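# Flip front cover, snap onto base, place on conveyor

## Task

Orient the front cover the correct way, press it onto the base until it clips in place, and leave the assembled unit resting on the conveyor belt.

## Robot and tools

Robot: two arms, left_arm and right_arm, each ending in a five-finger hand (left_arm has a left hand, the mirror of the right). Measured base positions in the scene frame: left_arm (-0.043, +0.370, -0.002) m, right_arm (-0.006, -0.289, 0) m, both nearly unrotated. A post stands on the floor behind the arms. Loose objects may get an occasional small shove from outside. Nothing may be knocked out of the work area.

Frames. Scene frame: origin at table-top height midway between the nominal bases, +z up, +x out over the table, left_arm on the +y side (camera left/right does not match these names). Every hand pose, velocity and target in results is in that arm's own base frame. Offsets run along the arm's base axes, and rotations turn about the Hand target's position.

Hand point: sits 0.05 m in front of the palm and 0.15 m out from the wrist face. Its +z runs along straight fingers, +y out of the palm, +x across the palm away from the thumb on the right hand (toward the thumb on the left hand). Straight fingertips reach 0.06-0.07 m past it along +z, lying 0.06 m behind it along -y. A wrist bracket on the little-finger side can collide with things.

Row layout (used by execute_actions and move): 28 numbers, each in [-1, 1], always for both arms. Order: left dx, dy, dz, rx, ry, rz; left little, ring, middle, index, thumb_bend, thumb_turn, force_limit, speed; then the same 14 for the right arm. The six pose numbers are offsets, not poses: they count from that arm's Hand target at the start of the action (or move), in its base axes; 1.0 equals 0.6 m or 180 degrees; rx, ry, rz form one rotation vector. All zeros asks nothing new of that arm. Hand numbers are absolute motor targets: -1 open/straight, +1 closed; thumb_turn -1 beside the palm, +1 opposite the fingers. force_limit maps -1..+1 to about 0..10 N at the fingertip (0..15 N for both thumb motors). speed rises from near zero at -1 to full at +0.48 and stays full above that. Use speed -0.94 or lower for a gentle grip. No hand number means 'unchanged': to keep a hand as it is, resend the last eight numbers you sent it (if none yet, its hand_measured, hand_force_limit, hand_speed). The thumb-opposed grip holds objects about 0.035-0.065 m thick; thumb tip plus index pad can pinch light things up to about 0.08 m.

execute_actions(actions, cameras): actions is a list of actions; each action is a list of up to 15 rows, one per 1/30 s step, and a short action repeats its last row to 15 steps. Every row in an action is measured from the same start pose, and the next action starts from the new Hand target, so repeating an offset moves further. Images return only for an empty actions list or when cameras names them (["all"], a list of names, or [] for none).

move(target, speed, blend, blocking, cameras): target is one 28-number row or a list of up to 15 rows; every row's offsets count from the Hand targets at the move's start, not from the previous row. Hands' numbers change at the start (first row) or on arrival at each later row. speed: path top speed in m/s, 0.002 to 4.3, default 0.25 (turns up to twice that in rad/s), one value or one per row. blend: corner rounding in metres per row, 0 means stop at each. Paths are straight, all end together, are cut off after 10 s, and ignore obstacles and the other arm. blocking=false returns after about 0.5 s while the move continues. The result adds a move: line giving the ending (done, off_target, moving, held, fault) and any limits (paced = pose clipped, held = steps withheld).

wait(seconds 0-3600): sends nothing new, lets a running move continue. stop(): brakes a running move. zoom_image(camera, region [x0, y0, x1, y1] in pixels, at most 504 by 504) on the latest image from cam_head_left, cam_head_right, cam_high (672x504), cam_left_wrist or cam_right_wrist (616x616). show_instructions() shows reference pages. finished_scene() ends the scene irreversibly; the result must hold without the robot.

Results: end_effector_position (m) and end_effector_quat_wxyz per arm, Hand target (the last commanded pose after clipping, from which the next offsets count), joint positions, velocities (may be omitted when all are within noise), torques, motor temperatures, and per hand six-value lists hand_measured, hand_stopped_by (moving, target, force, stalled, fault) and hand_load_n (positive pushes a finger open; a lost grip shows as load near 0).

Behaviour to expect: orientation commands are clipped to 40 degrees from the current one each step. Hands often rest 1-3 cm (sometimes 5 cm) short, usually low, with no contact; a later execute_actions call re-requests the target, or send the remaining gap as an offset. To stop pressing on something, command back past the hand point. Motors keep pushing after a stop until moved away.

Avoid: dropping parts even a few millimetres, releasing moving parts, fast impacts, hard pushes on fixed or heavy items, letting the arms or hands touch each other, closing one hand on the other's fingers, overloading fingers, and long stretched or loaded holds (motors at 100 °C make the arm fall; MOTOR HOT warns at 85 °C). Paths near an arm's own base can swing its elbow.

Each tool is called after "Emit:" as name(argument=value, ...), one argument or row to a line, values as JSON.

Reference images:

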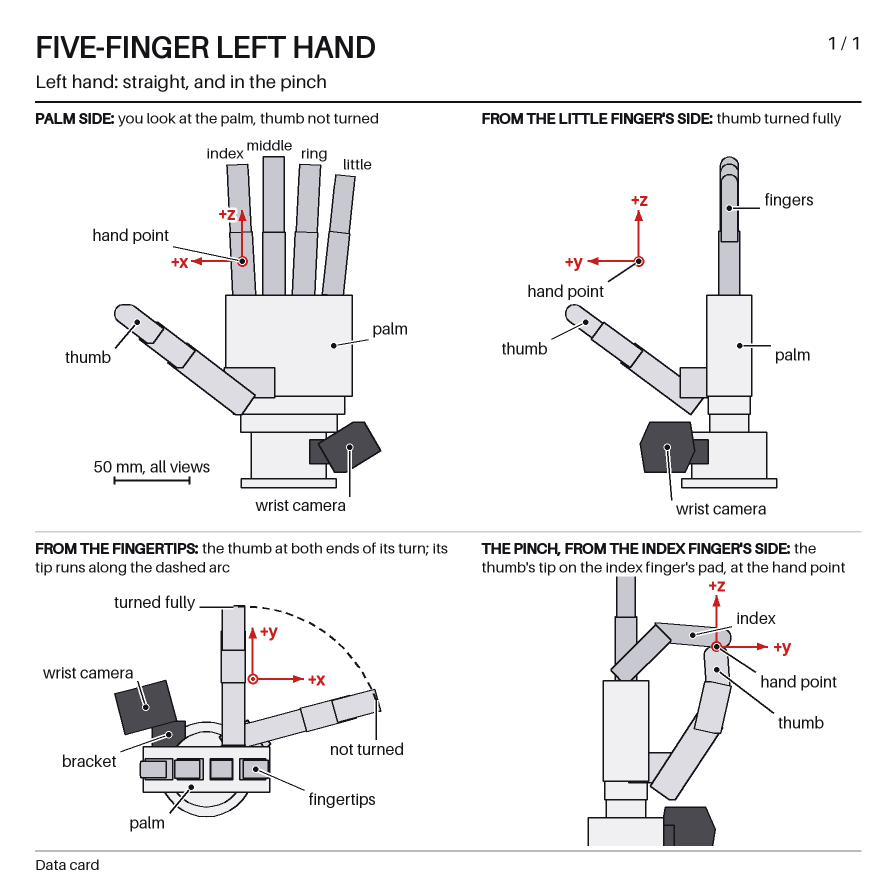

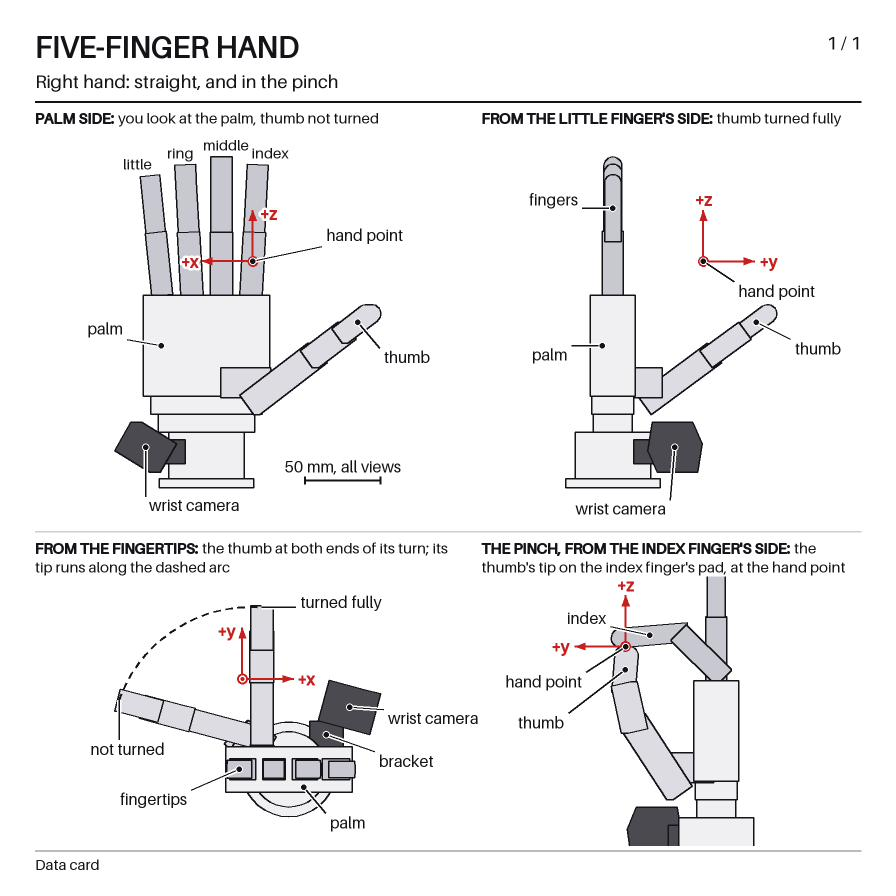

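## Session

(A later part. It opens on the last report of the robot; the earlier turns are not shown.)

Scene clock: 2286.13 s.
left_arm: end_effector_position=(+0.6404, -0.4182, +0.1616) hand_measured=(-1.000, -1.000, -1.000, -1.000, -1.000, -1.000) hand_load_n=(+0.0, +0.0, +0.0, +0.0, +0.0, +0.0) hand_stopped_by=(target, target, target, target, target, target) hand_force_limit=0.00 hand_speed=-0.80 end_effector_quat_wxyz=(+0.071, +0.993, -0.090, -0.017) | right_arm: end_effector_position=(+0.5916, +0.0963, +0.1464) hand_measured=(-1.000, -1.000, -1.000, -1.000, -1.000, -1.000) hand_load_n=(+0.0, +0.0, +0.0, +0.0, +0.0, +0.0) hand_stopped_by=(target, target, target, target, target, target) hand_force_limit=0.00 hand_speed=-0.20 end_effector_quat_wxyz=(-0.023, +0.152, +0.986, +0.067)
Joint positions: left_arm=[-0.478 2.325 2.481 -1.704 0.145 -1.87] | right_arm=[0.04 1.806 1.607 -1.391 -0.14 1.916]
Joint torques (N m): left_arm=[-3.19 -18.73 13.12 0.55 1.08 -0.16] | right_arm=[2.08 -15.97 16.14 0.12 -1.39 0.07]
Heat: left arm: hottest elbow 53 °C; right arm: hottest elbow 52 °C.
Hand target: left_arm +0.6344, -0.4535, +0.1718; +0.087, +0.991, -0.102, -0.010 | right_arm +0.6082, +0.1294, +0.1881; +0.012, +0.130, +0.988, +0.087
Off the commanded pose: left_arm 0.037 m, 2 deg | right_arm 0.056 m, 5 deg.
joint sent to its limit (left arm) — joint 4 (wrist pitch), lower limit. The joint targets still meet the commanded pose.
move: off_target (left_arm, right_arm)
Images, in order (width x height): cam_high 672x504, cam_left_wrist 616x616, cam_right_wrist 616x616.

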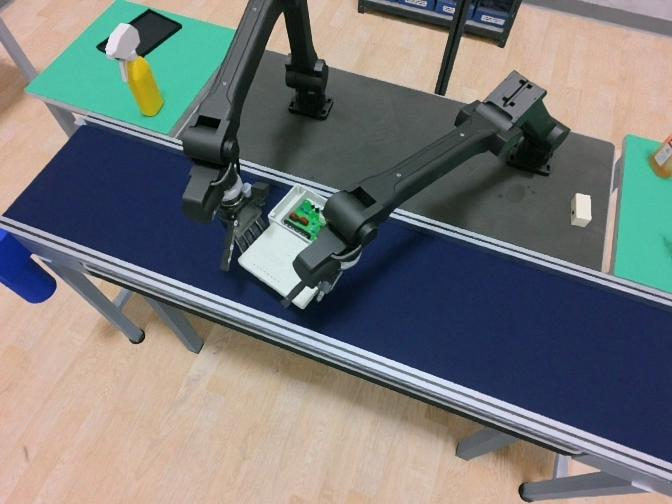

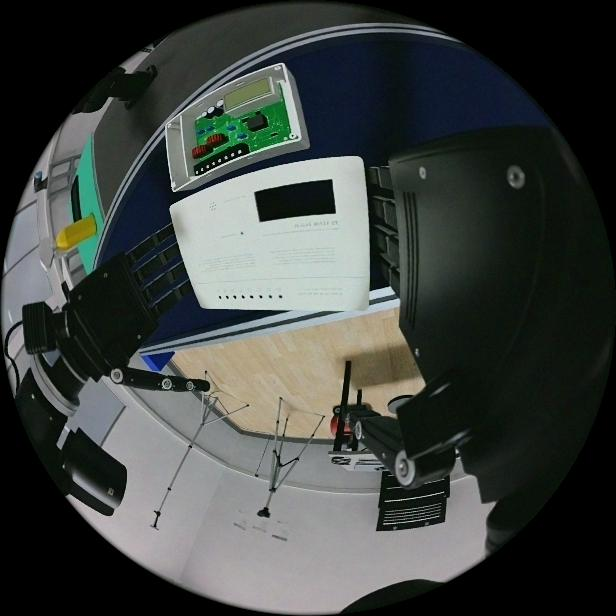

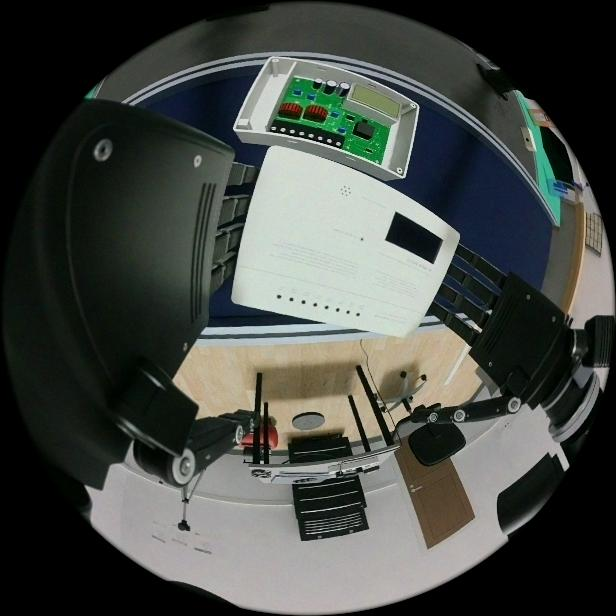

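Emit:
move(
  target=[
    [0,0.0,0.02,0,0,0,-1,-1,-1,-1,-1,-1,0,-0.8,0.0,0.0,0.035,0,0,0,-1,-1,-1,-1,-1,-1,0,-0.2],
    [-0.182,-0.0257,0.02,0,0,0,-1,-1,-1,-1,-1,-1,0,-0.8,-0.1833,-0.015,0.035,0,0,0,-1,-1,-1,-1,-1,-1,0,-0.2],
  ],
  speed=[0.04,0.05],
  blend=[0.01,0],
  cameras=["cam_left_wrist","cam_right_wrist","cam_high","cam_head_left"],
)

Emit:
zoom_image(
  camera="cam_high",
  region=[190, 150, 390, 320],
)

Scene clock: 2307.90 s.
left_arm: end_effector_position=(+0.5274, -0.4656, +0.1754) hand_measured=(-1.000, -1.000, -1.000, -1.000, -1.000, -1.000) hand_load_n=(+0.0, +0.0, +0.0, +0.0, +0.0, +0.0) hand_stopped_by=(target, target, target, target, target, target) hand_force_limit=0.00 hand_speed=-0.80 end_effector_quat_wxyz=(+0.083, +0.991, -0.103, -0.019) | right_arm: end_effector_position=(+0.5002, +0.1166, +0.2060) hand_measured=(-1.000, -1.000, -1.000, -1.000, -1.000, -1.000) hand_load_n=(+0.0, +0.0, +0.0, +0.0, +0.0, +0.0) hand_stopped_by=(target, target, target, target, target, target) hand_force_limit=0.00 hand_speed=-0.20 end_effector_quat_wxyz=(+0.006, +0.130, +0.988, +0.084)
Joint positions: left_arm=[-0.617 2.037 2.019 -1.504 0.164 -1.985] | right_arm=[0.08 1.514 1.38 -1.391 -0.162 1.916]
Joint torques (N m): left_arm=[-0.26 -18.78 8.03 1.2 0.11 -0.02] | right_arm=[-0.67 -11.46 9.51 0.88 -0.37 0.09]
Motor temperatures (°C): left_arm=[26 42 52 24 26 24] | right_arm=[28 43 55 24 27 29]
Heat: left arm: hottest elbow 52 °C; right arm: hottest elbow 55 °C.
Hand target: left_arm +0.5252, -0.4689, +0.1838; +0.087, +0.991, -0.102, -0.010 | right_arm +0.4981, +0.1204, +0.2090; +0.012, +0.130, +0.988, +0.087
Off the commanded pose: left_arm 0.009 m, 1 deg | right_arm 0.005 m, 1 deg.
move: done
Images, in order (width x height): cam_head_left 672x504, cam_high 672x504, cam_left_wrist 616x616, cam_right_wrist 616x616.

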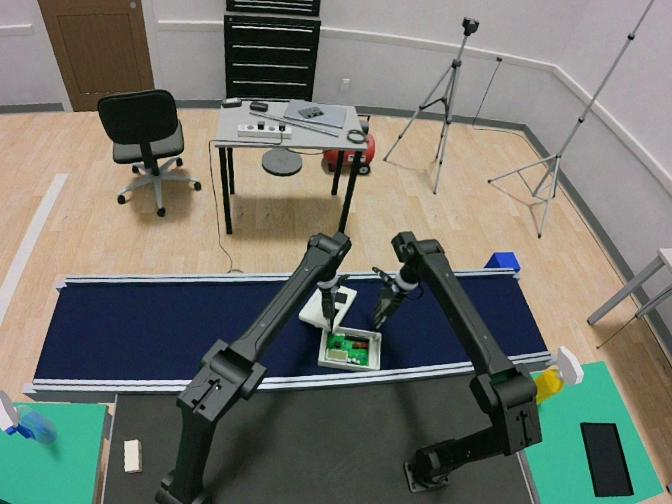

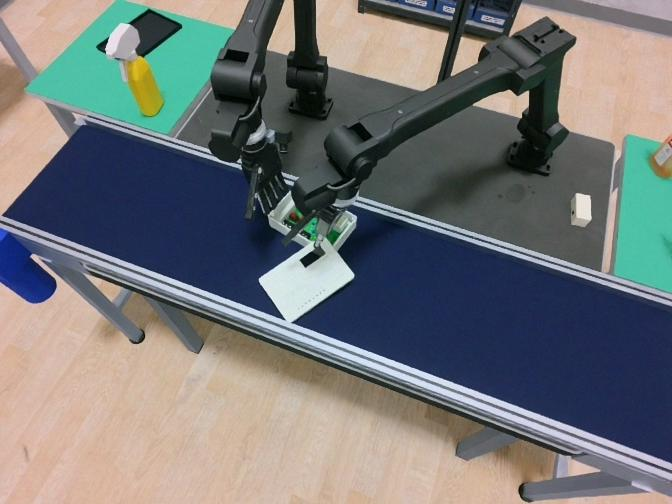

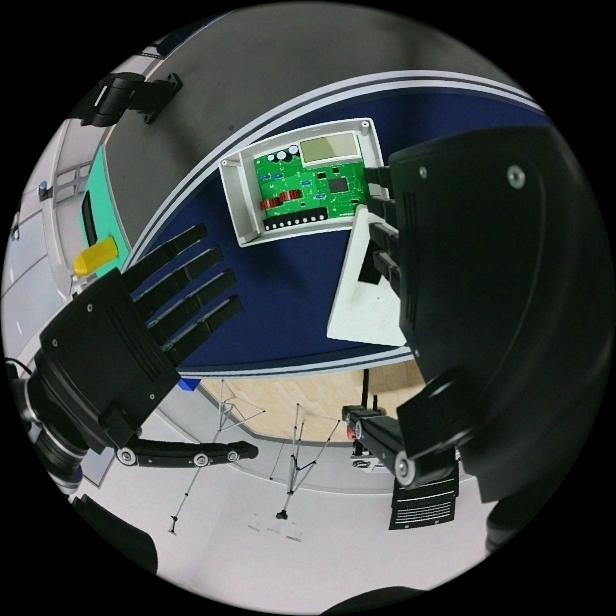

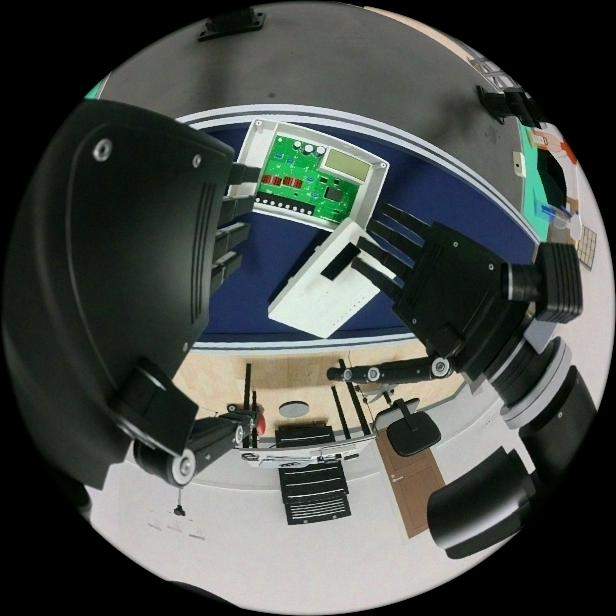

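Scaled by 2.520 from the camera's image (finer frame: 960x720).

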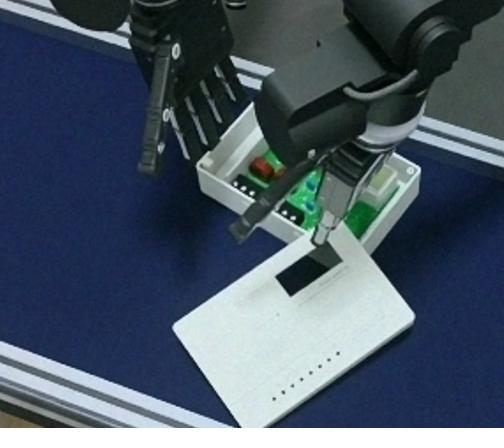

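Emit:
move(
  target=[
    [0.02,0.06,0.08,0,0,0,-1,-1,-1,-1,-1,-1,0,-0.8,0.0,-0.05,0.06,0,0,0,-1,-1,-1,-1,-1,-1,0,-0.2],
    [-0.0,0.25,0.15,0,0,0,-1,-1,-1,-1,-1,-1,0,-0.8,0.0,-0.2,0.1,0,0,0,-1,-1,-1,-1,-1,-1,0,-0.2],
  ],
  speed=[0.1,0.2],
  blend=[0.02,0],
  cameras=["all"],
)

Emit:
zoom_image(
  camera="cam_high",
  region=[230, 170, 380, 340],
)

Emit:
zoom_image(
  camera="cam_left_wrist",
  region=[180, 100, 400, 340],
)

Emit:
zoom_image(
  camera="cam_right_wrist",
  region=[230, 100, 450, 340],
)

Emit:
zoom_image(
  camera="cam_head_left",
  region=[270, 260, 420, 390],
)

Scene clock: 2389.80 s.
left_arm: end_effector_position=(+0.5317, -0.3207, +0.2737) hand_measured=(-1.000, -1.000, -1.000, -1.000, -1.000, -1.000) hand_load_n=(+0.0, +0.0, +0.0, +0.0, -0.5, +0.0) hand_stopped_by=(target, target, target, target, target, target) hand_force_limit=0.00 hand_speed=-0.80 end_effector_quat_wxyz=(+0.088, +0.991, -0.097, -0.003) | right_arm: end_effector_position=(+0.4841, +0.0062, +0.2501) hand_measured=(-1.000, -1.000, -1.000, -1.000, -1.000, -1.000) hand_load_n=(+0.0, +0.0, +0.0, +0.0, +0.0, +0.0) hand_stopped_by=(target, target, target, target, target, target) hand_force_limit=0.00 hand_speed=-0.20 end_effector_quat_wxyz=(-0.007, +0.135, +0.987, +0.085)
Joint positions: left_arm=[-0.406 1.82 1.944 -1.647 0.169 -1.785] | right_arm=[-0.171 1.5 1.483 -1.575 -0.171 1.67]
Joint torques (N m): left_arm=[0.26 -15.33 7.97 0.27 0.35 0.14] | right_arm=[-1.85 -9.35 15.76 0.03 -0.44 -0.18]
Motor temperatures (°C): left_arm=[26 40 48 24 25 24] | right_arm=[28 39 47 24 25 29]
Heat: left arm: hottest elbow 48 °C; right arm: hottest elbow 47 °C.
Hand target: left_arm +0.5252, -0.3189, +0.2739; +0.087, +0.991, -0.102, -0.009 | right_arm +0.4982, +0.0003, +0.2691; +0.012, +0.130, +0.988, +0.087
Off the commanded pose: left_arm 0.007 m, 1 deg | right_arm 0.024 m, 2 deg.
move: off_target (right_arm)

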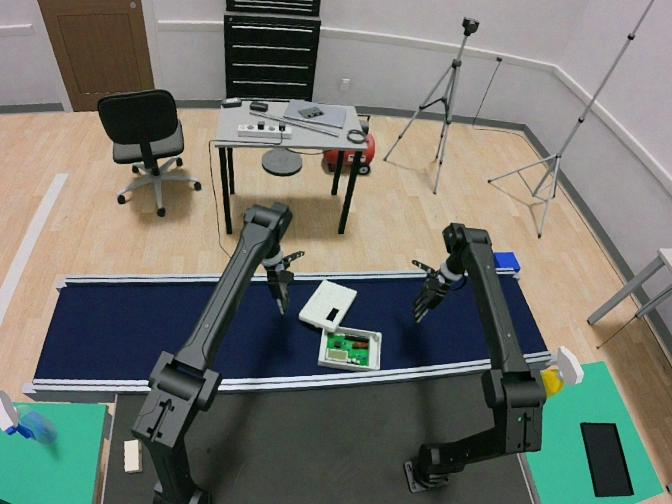

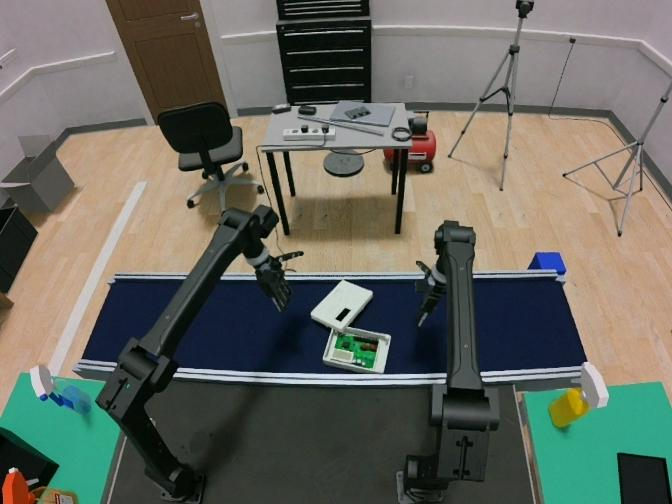

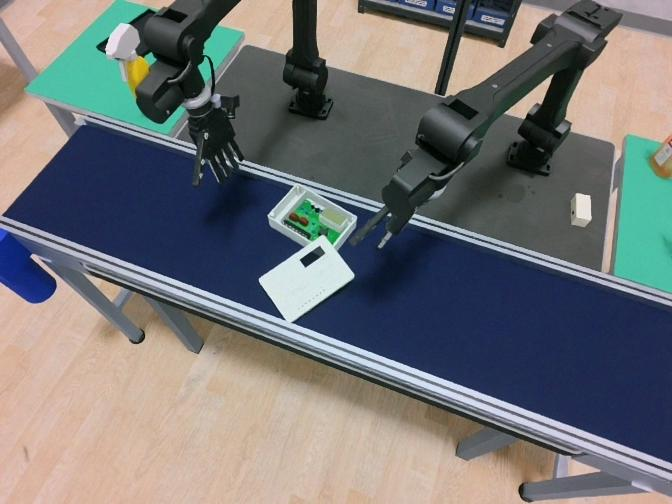

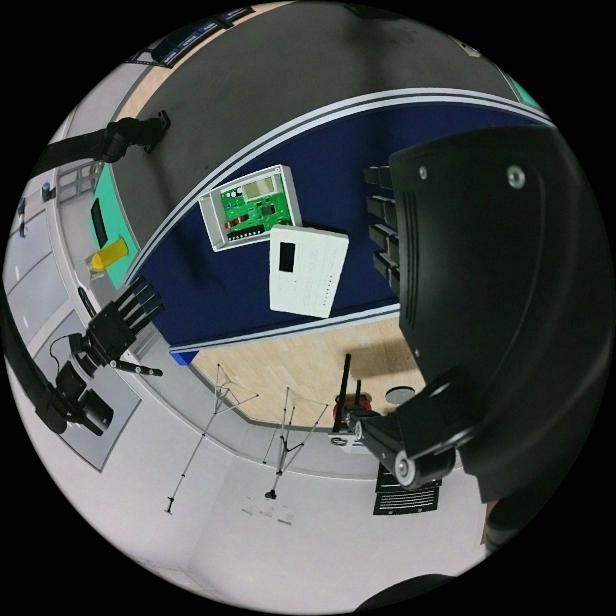

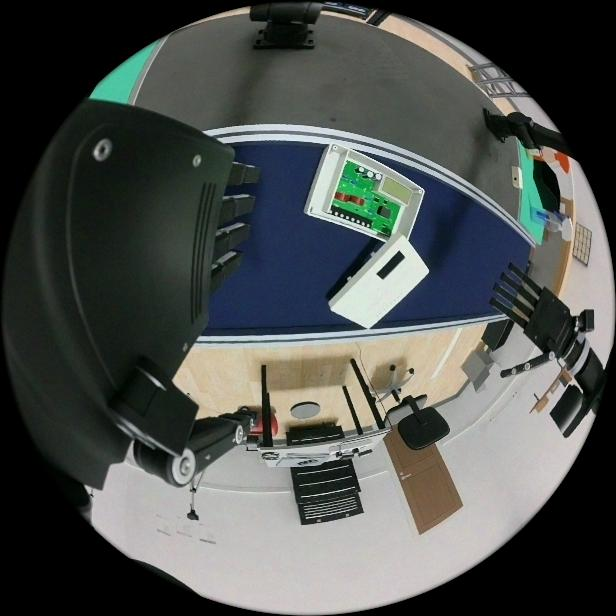

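Scaled by 2.965 from the camera's image (finer frame: 960x720).

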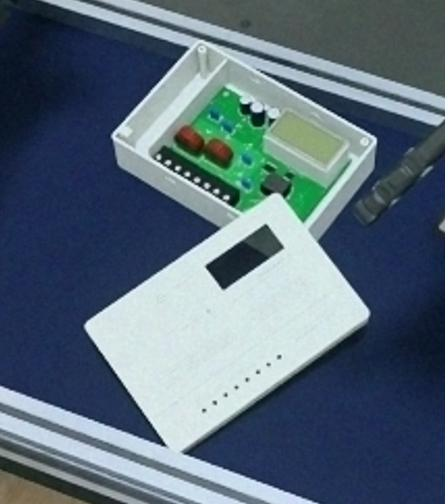

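Scaled by 2.100 from the camera's image (finer frame: 880x880).

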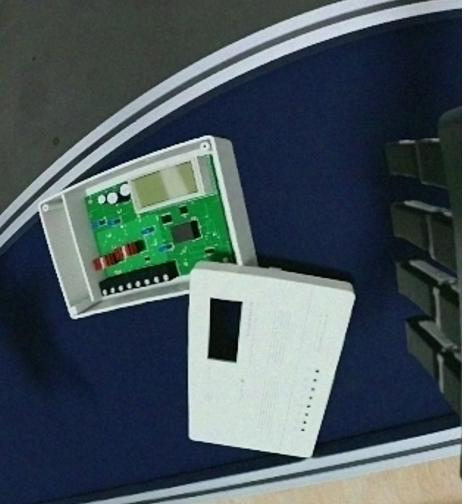

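Scaled by 2.100 from the camera's image (finer frame: 880x880).

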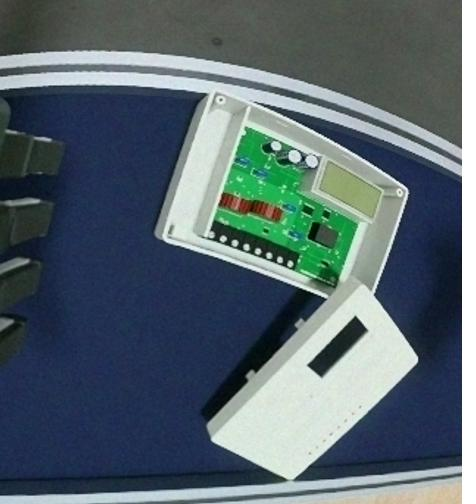

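Scaled by 3.360 from the camera's image (finer frame: 960x720).

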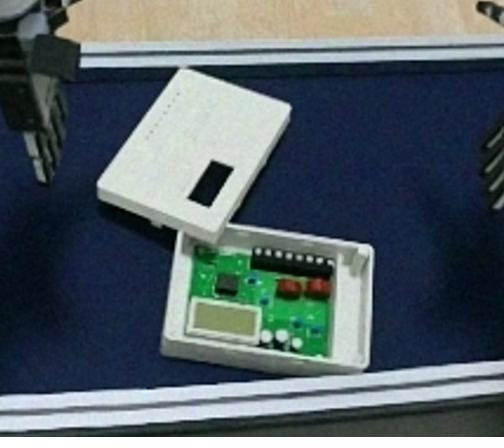

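Emit:
execute_actions(
  actions=[],
)

Scene clock: 2426.53 s.
left_arm: end_effector_position=(+0.5316, -0.3207, +0.2738) hand_measured=(-1.000, -1.000, -1.000, -1.000, -1.000, -1.000) hand_load_n=(+0.0, +0.0, +0.0, +0.0, +0.0, +0.0) hand_stopped_by=(target, target, target, target, target, target) hand_force_limit=0.00 hand_speed=-0.80 end_effector_quat_wxyz=(+0.088, +0.991, -0.098, -0.003) | right_arm: end_effector_position=(+0.4839, +0.0062, +0.2501) hand_measured=(-1.000, -1.000, -1.000, -1.000, -1.000, -1.000) hand_load_n=(+0.0, +0.0, +0.0, +0.0, +0.0, +0.0) hand_stopped_by=(target, target, target, target, target, target) hand_force_limit=0.00 hand_speed=-0.20 end_effector_quat_wxyz=(-0.008, +0.135, +0.987, +0.085)
Joint positions: left_arm=[-0.406 1.82 1.944 -1.647 0.169 -1.785] | right_arm=[-0.171 1.5 1.483 -1.575 -0.171 1.669]
Joint velocities: within noise
Joint torques (N m): left_arm=[0.26 -15.33 7.97 0.27 0.35 0.16] | right_arm=[-1.79 -9.35 15.75 0.02 -0.45 -0.12]
Motor temperatures (°C): left_arm=[25 42 45 24 25 24] | right_arm=[28 37 56 24 25 29]
Heat: left arm: hottest elbow 45 °C; right arm: hottest elbow 56 °C.
Hand target: left_arm +0.5252, -0.3189, +0.2739; +0.087, +0.991, -0.102, -0.009 | right_arm +0.4981, +0.0003, +0.2691; +0.012, +0.130, +0.988, +0.087
Off the commanded pose: left_arm 0.007 m, 1 deg | right_arm 0.024 m, 2 deg.

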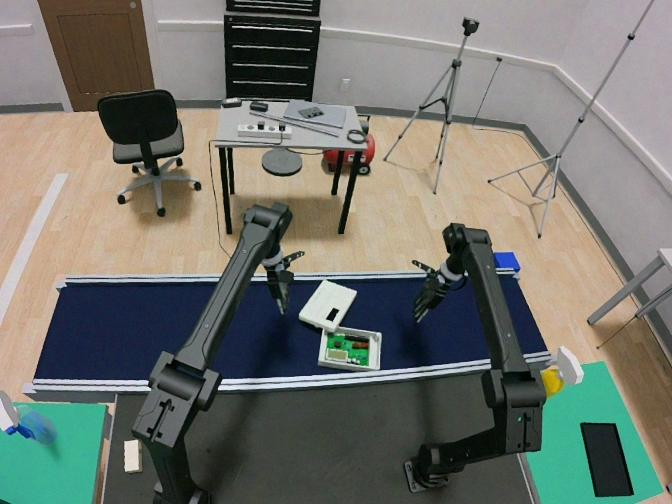

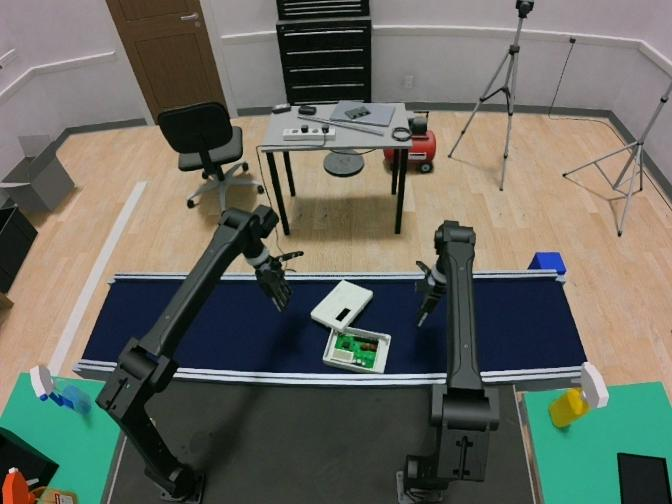

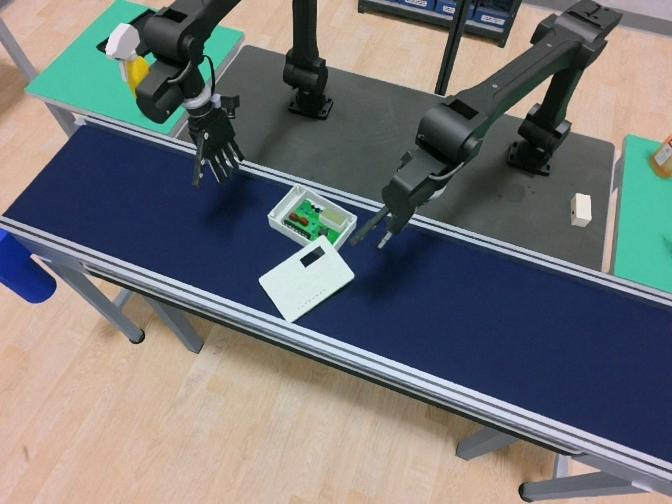

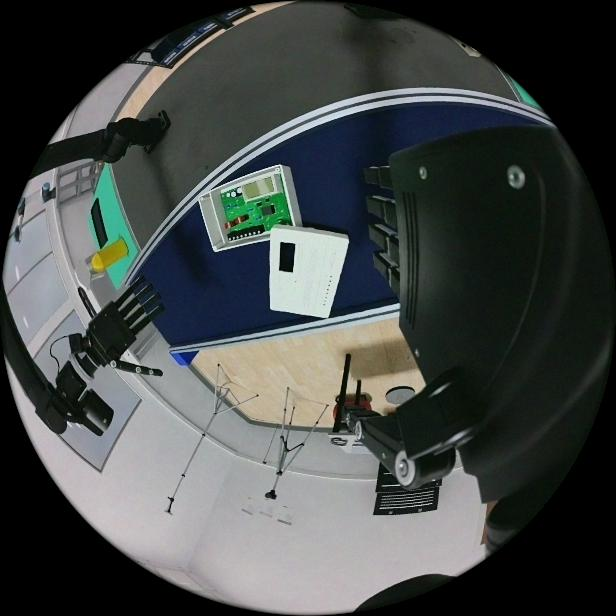

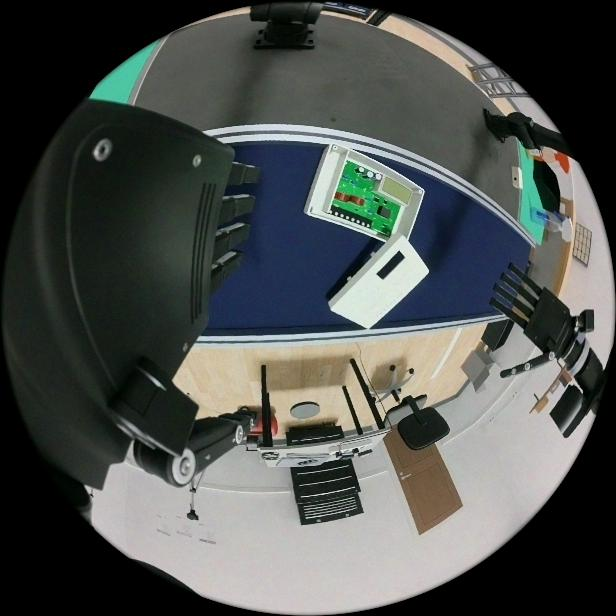

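Emit:
zoom_image(
  camera="cam_high",
  region=[230, 160, 410, 340],
)

Emit:
zoom_image(
  camera="cam_right_wrist",
  region=[280, 120, 460, 350],
)

Emit:
zoom_image(
  camera="cam_left_wrist",
  region=[180, 140, 380, 340],
)

Scaled by 2.800 from the camera's image (finer frame: 960x720).

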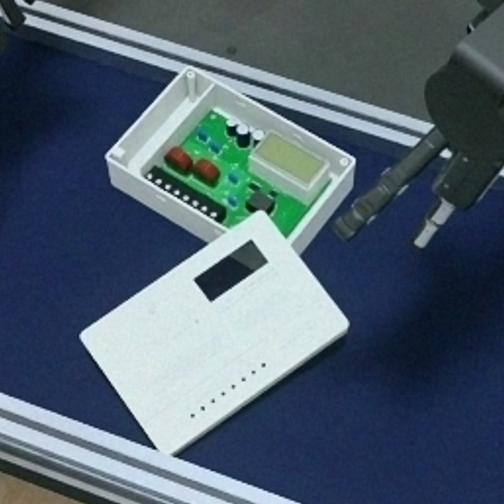

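Scaled by 2.191 from the camera's image (finer frame: 880x880).

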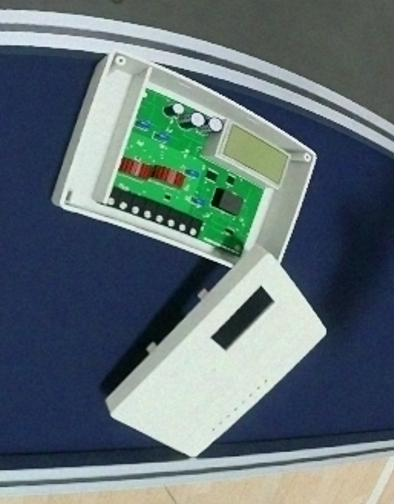

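Scaled by 2.520 from the camera's image (finer frame: 880x880).

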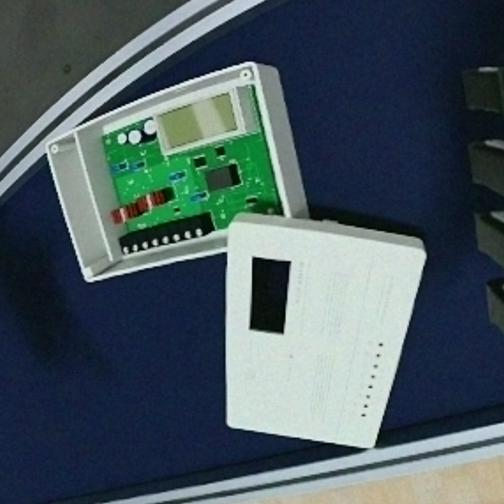

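Emit:
zoom_image(
  camera="cam_left_wrist",
  region=[255, 210, 365, 330],
)

Emit:
zoom_image(
  camera="cam_right_wrist",
  region=[320, 220, 440, 340],
)

Emit:
zoom_image(
  camera="cam_high",
  region=[250, 220, 370, 330],
)

Scaled by 4.200 from the camera's image (finer frame: 880x880).

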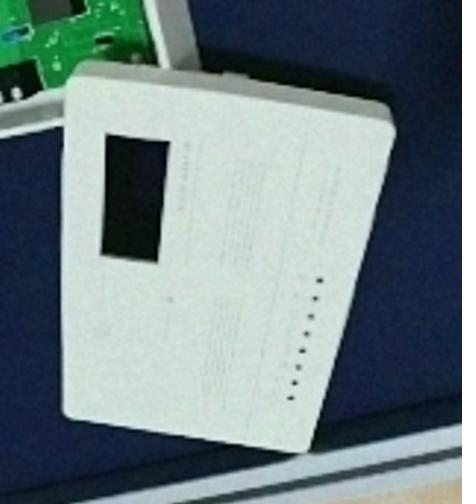

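Scaled by 4.200 from the camera's image (finer frame: 880x880).

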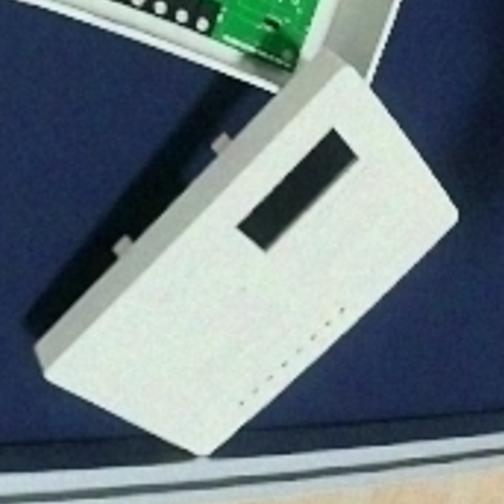

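Scaled by 4.200 from the camera's image (finer frame: 960x720).

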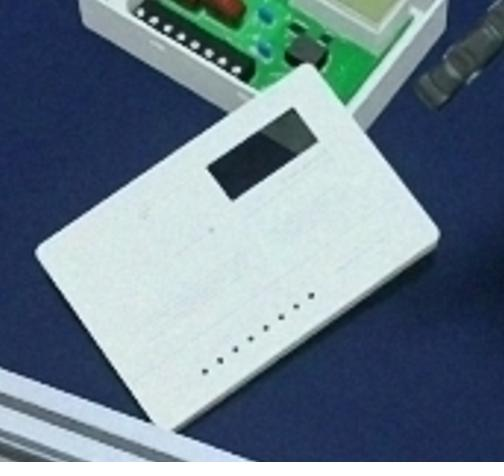

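Emit:
zoom_image(
  camera="cam_right_wrist",
  region=[470, 240, 610, 400],
)

Emit:
zoom_image(
  camera="cam_left_wrist",
  region=[60, 250, 200, 400],
)

Scaled by 3.150 from the camera's image (finer frame: 880x880).

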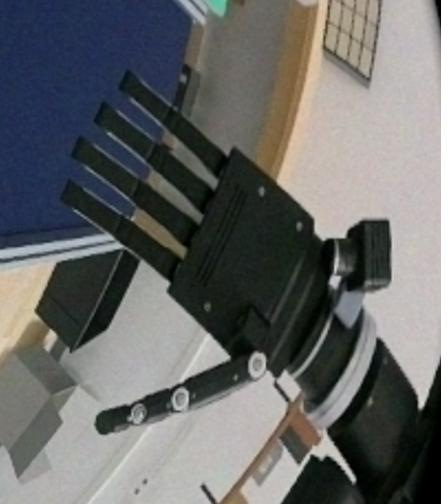

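Scaled by 3.360 from the camera's image (finer frame: 880x880).

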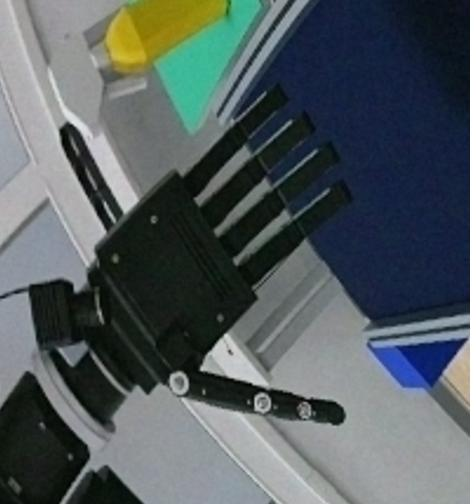

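Emit:
move(
  target=[0.1947,-0.0235,-0.1,-0.2093,0.1488,-0.0774,-0.4,-0.4,-0.4,-0.4,-1,1,0,0.2, 0,0,0,0,0,0,-1,-1,-1,-1,-1,-1,0,-0.2],
  speed=0.15,
  cameras=["cam_high","cam_left_wrist","cam_right_wrist"],
)

Scene clock: 3222.03 s.
left_arm: end_effector_position=(+0.6310, -0.3364, +0.2091) hand_measured=(-0.400, -0.400, -0.400, -0.400, -1.000, +1.000) hand_load_n=(+0.0, +0.0, +0.0, +0.0, +0.0, +0.0) hand_stopped_by=(target, target, target, target, target, target) hand_force_limit=0.00 hand_speed=0.20 end_effector_quat_wxyz=(+0.437, +0.885, -0.121, -0.102) | right_arm: end_effector_position=(+0.4839, +0.0062, +0.2501) hand_measured=(-1.000, -1.000, -1.000, -1.000, -1.000, -1.000) hand_load_n=(+0.0, +0.0, +0.0, +0.0, -0.5, +0.0) hand_stopped_by=(target, target, target, target, target, target) hand_force_limit=0.00 hand_speed=-0.20 end_effector_quat_wxyz=(-0.008, +0.135, +0.987, +0.085)
Joint positions: left_arm=[-0.216 2.258 2.184 -1.695 0.916 -1.416] | right_arm=[-0.171 1.5 1.483 -1.575 -0.171 1.669]
Joint torques (N m): left_arm=[0.97 -17.9 11.88 -0.17 0.81 0.16] | right_arm=[-1.79 -9.29 15.72 0.01 -0.45 -0.12]
Motor temperatures (°C): left_arm=[25 42 45 23 25 24] | right_arm=[28 35 72 24 25 29]
Heat: left arm: hottest elbow 45 °C; right arm: hottest elbow 72 °C.
Hand target: left_arm +0.6419, -0.3331, +0.2139; +0.418, +0.862, -0.193, -0.211 | right_arm +0.4981, +0.0003, +0.2691; +0.012, +0.130, +0.988, +0.087
Off the commanded pose: left_arm 0.012 m, 15 deg | right_arm 0.024 m, 2 deg.
joint sent to its limit (left arm) — joint 4 (wrist pitch), lower limit. The joint targets are off in orientation, not in position.
move: off_target (left_arm)

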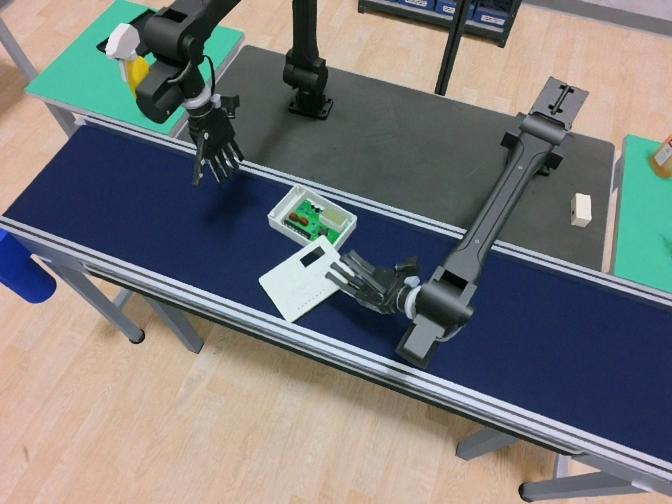

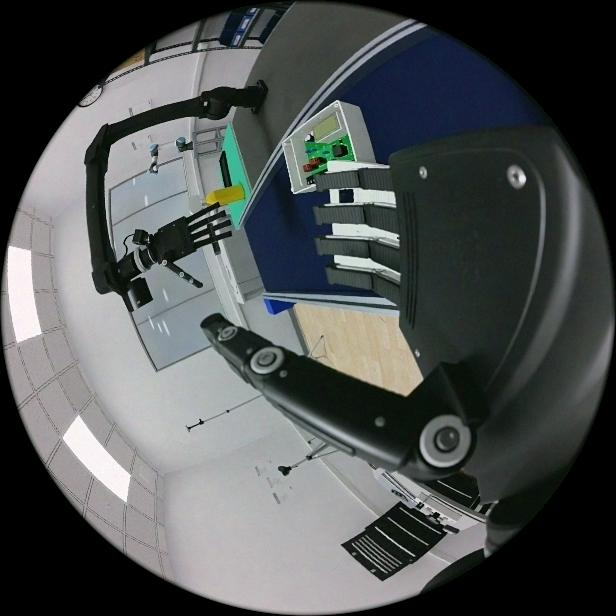

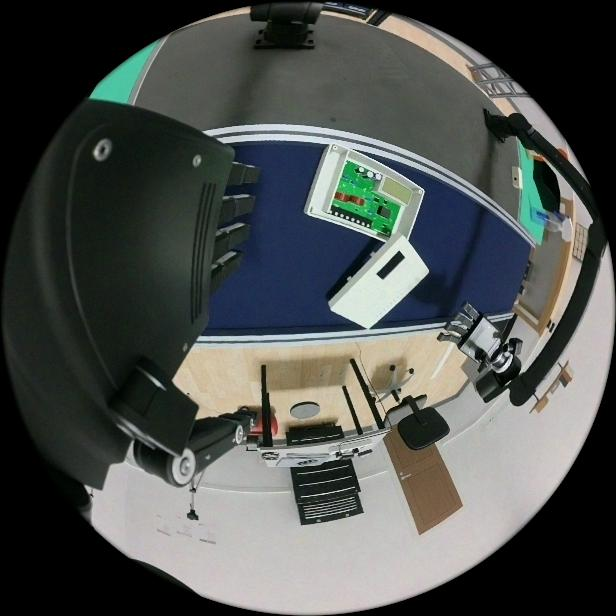

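Emit:
move(
  target=[0,0,0,0,0,0,-0.4,-0.4,-0.4,-0.4,-1,1,0,0.2, -0.11,-0.1,0.9,0,-0.5,0,-1,-1,-1,-1,-1,-1,0,-0.2],
  speed=0.3,
  cameras=["cam_high"],
)

Scene clock: 3255.57 s.
left_arm: end_effector_position=(+0.6310, -0.3364, +0.2092) hand_measured=(-0.400, -0.400, -0.400, -0.400, -1.000, +1.000) hand_load_n=(+0.0, +0.0, +0.0, +0.0, +0.0, +0.0) hand_stopped_by=(target, target, target, target, target, target) hand_force_limit=0.00 hand_speed=0.20 end_effector_quat_wxyz=(+0.437, +0.885, -0.121, -0.102) | right_arm: end_effector_position=(+0.4439, -0.0615, +0.7779) hand_measured=(-1.000, -1.000, -1.000, -1.000, -1.000, -1.000) hand_load_n=(+0.0, +0.0, +0.0, +0.0, +0.0, -0.5) hand_stopped_by=(target, target, target, target, target, target) hand_force_limit=0.00 hand_speed=-0.20 end_effector_quat_wxyz=(+0.686, +0.038, +0.708, +0.163)
Joint positions: left_arm=[-0.216 2.258 2.184 -1.695 0.916 -1.416] | right_arm=[-0.504 1.127 1.779 -0.66 -0.684 1.852]
Joint torques (N m): left_arm=[1.03 -17.9 11.88 -0.17 0.82 0.15] | right_arm=[-1.79 -4.37 14.93 2.36 0.02 0.18]
Motor temperatures (°C): left_arm=[25 41 48 23 26 24] | right_arm=[28 35 71 24 25 29]
Heat: left arm: hottest elbow 48 °C; right arm: hottest elbow 71 °C.
Hand target: left_arm +0.6419, -0.3331, +0.2139; +0.418, +0.862, -0.193, -0.211 | right_arm +0.4322, -0.0599, +0.8090; +0.707, +0.031, +0.690, +0.154
Off the commanded pose: left_arm 0.012 m, 15 deg | right_arm 0.033 m, 3 deg.
joint sent to its limit (left arm) — joint 4 (wrist pitch), lower limit. The joint targets are off in orientation, not in position.
move: off_target (right_arm)

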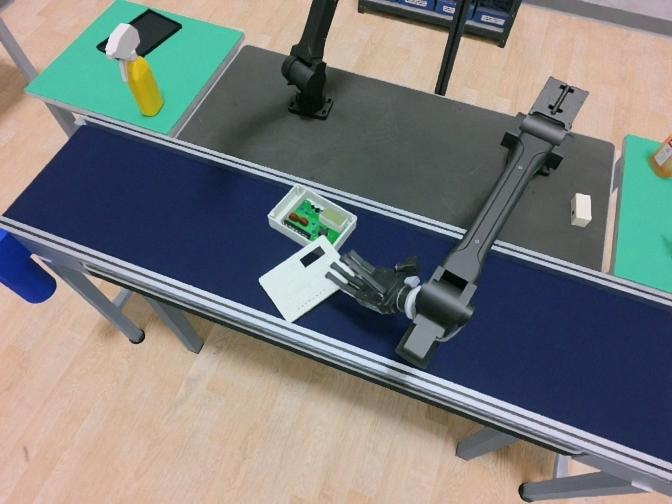

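Emit:
move(
  target=[0,0,0,0,0,0,-0.4,-0.4,-0.4,-0.4,-1,1,0,0.2, -0.2,-0.03,0.15,0,0,0,-1,-1,-1,-1,-1,-1,0,-0.2],
  speed=0.25,
  cameras=[],
)

Scene clock: 3266.73 s.
left_arm: end_effector_position=(+0.6310, -0.3364, +0.2092) hand_measured=(-0.400, -0.400, -0.400, -0.400, -1.000, +1.000) hand_load_n=(+0.0, +0.0, +0.0, +0.0, +0.0, +0.0) hand_stopped_by=(target, target, target, target, target, target) hand_force_limit=0.00 hand_speed=0.20 end_effector_quat_wxyz=(+0.437, +0.885, -0.121, -0.102) | right_arm: end_effector_position=(+0.3249, -0.0869, +0.8848) hand_measured=(-1.000, -1.000, -1.000, -1.000, -1.000, -1.000) hand_load_n=(+0.0, +0.0, +0.0, +0.0, +0.0, +0.0) hand_stopped_by=(target, target, target, target, target, target) hand_force_limit=0.00 hand_speed=-0.20 end_effector_quat_wxyz=(+0.697, +0.039, +0.696, +0.167)
Joint positions: left_arm=[-0.216 2.258 2.184 -1.695 0.916 -1.416] | right_arm=[-0.864 1.184 2.184 -0.944 -1.042 1.911]
Joint torques (N m): left_arm=[0.97 -17.96 11.88 -0.17 0.82 0.16] | right_arm=[-2.2 -2.84 11.04 1.11 -0.19 0.03]
Motor temperatures (°C): left_arm=[25 41 49 23 26 24] | right_arm=[28 35 70 24 25 29]
Heat: left arm: hottest elbow 49 °C; right arm: hottest elbow 70 °C.
Hand target: left_arm +0.6419, -0.3331, +0.2139; +0.418, +0.862, -0.193, -0.211 | right_arm +0.3122, -0.0778, +0.8990; +0.707, +0.031, +0.690, +0.154
Off the commanded pose: left_arm 0.012 m, 15 deg | right_arm 0.021 m, 2 deg.
joint sent to its limit (left arm) — joint 4 (wrist pitch), lower limit. The joint targets are off in orientation, not in position.
move: off_target (right_arm)

Emit:
move(
  target=[0,0,-0.16,0,0,0,-0.4,-0.4,-0.4,-0.4,-1,1,0,0.2, 0,0,0,0,0,0,-1,-1,-1,-1,-1,-1,0,-0.2],
  speed=0.12,
  cameras=["cam_high","cam_left_wrist"],
)

Scene clock: 3280.80 s.
left_arm: end_effector_position=(+0.6322, -0.3356, +0.1163) hand_measured=(-0.400, -0.400, -0.400, -0.400, -1.000, +1.000) hand_load_n=(+0.0, +0.0, +0.0, +0.0, +0.0, +0.0) hand_stopped_by=(target, target, target, target, target, target) hand_force_limit=0.00 hand_speed=0.20 end_effector_quat_wxyz=(+0.426, +0.883, -0.143, -0.137) | right_arm: end_effector_position=(+0.3249, -0.0869, +0.8848) hand_measured=(-1.000, -1.000, -1.000, -1.000, -1.000, -1.000) hand_load_n=(+0.0, +0.0, +0.0, +0.0, +0.0, +0.0) hand_stopped_by=(target, target, target, target, target, target) hand_force_limit=0.00 hand_speed=-0.20 end_effector_quat_wxyz=(+0.697, +0.039, +0.696, +0.167)
Joint positions: left_arm=[-0.216 2.404 2.205 -1.695 0.885 -1.312] | right_arm=[-0.864 1.184 2.184 -0.944 -1.042 1.911]
Joint torques (N m): left_arm=[0.79 -18.78 11.4 -0.39 0.56 0.12] | right_arm=[-2.14 -2.67 11.07 1.21 -0.19 0.03]
Motor temperatures (°C): left_arm=[25 41 50 23 26 24] | right_arm=[28 34 67 24 25 29]
Heat: left arm: hottest elbow 50 °C; right arm: hottest elbow 67 °C.
Hand target: left_arm +0.6419, -0.3331, +0.1179; +0.418, +0.862, -0.193, -0.211 | right_arm +0.3122, -0.0778, +0.8990; +0.707, +0.031, +0.690, +0.154
Off the commanded pose: left_arm 0.010 m, 11 deg | right_arm 0.021 m, 2 deg.
joint sent to its limit (left arm) — joint 4 (wrist pitch), lower limit. The joint targets are off in orientation, not in position.
move: off_target (left_arm)

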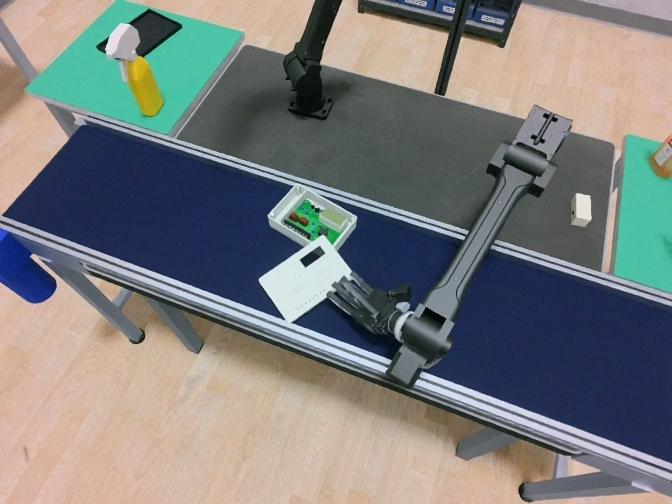

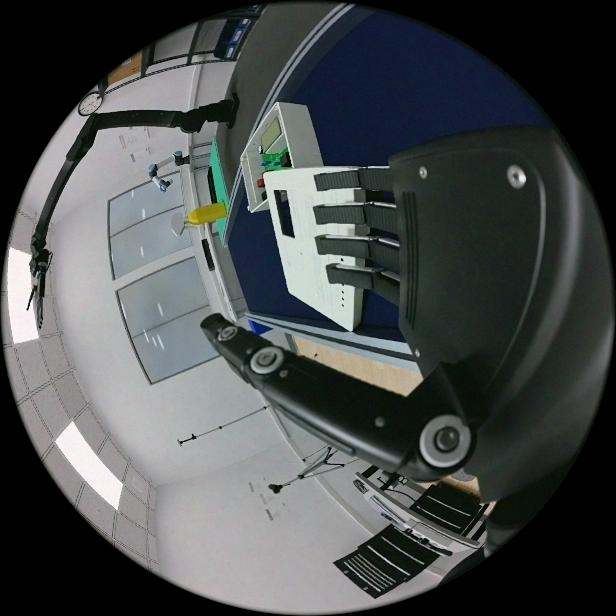

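Emit:
zoom_image(
  camera="cam_high",
  region=[250, 220, 450, 400],
)

Emit:
zoom_image(
  camera="cam_left_wrist",
  region=[230, 90, 430, 350],
)

Scaled by 2.520 from the camera's image (finer frame: 960x720).

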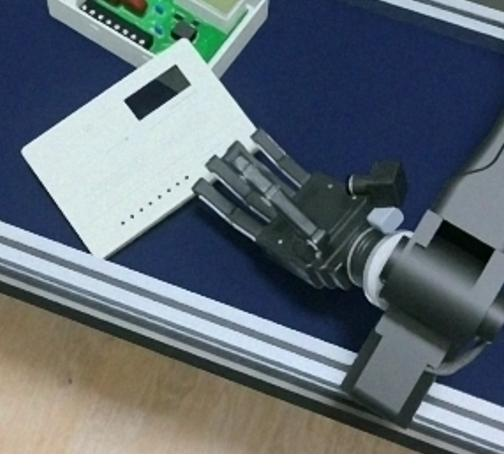

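Scaled by 1.938 from the camera's image (finer frame: 880x880).

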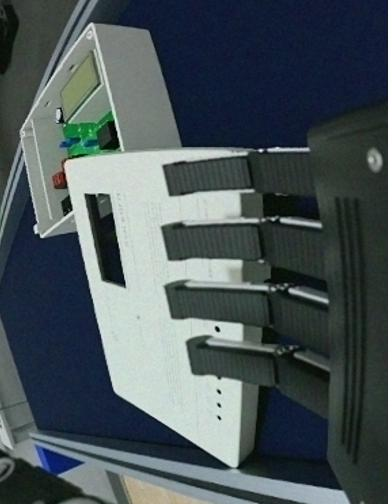

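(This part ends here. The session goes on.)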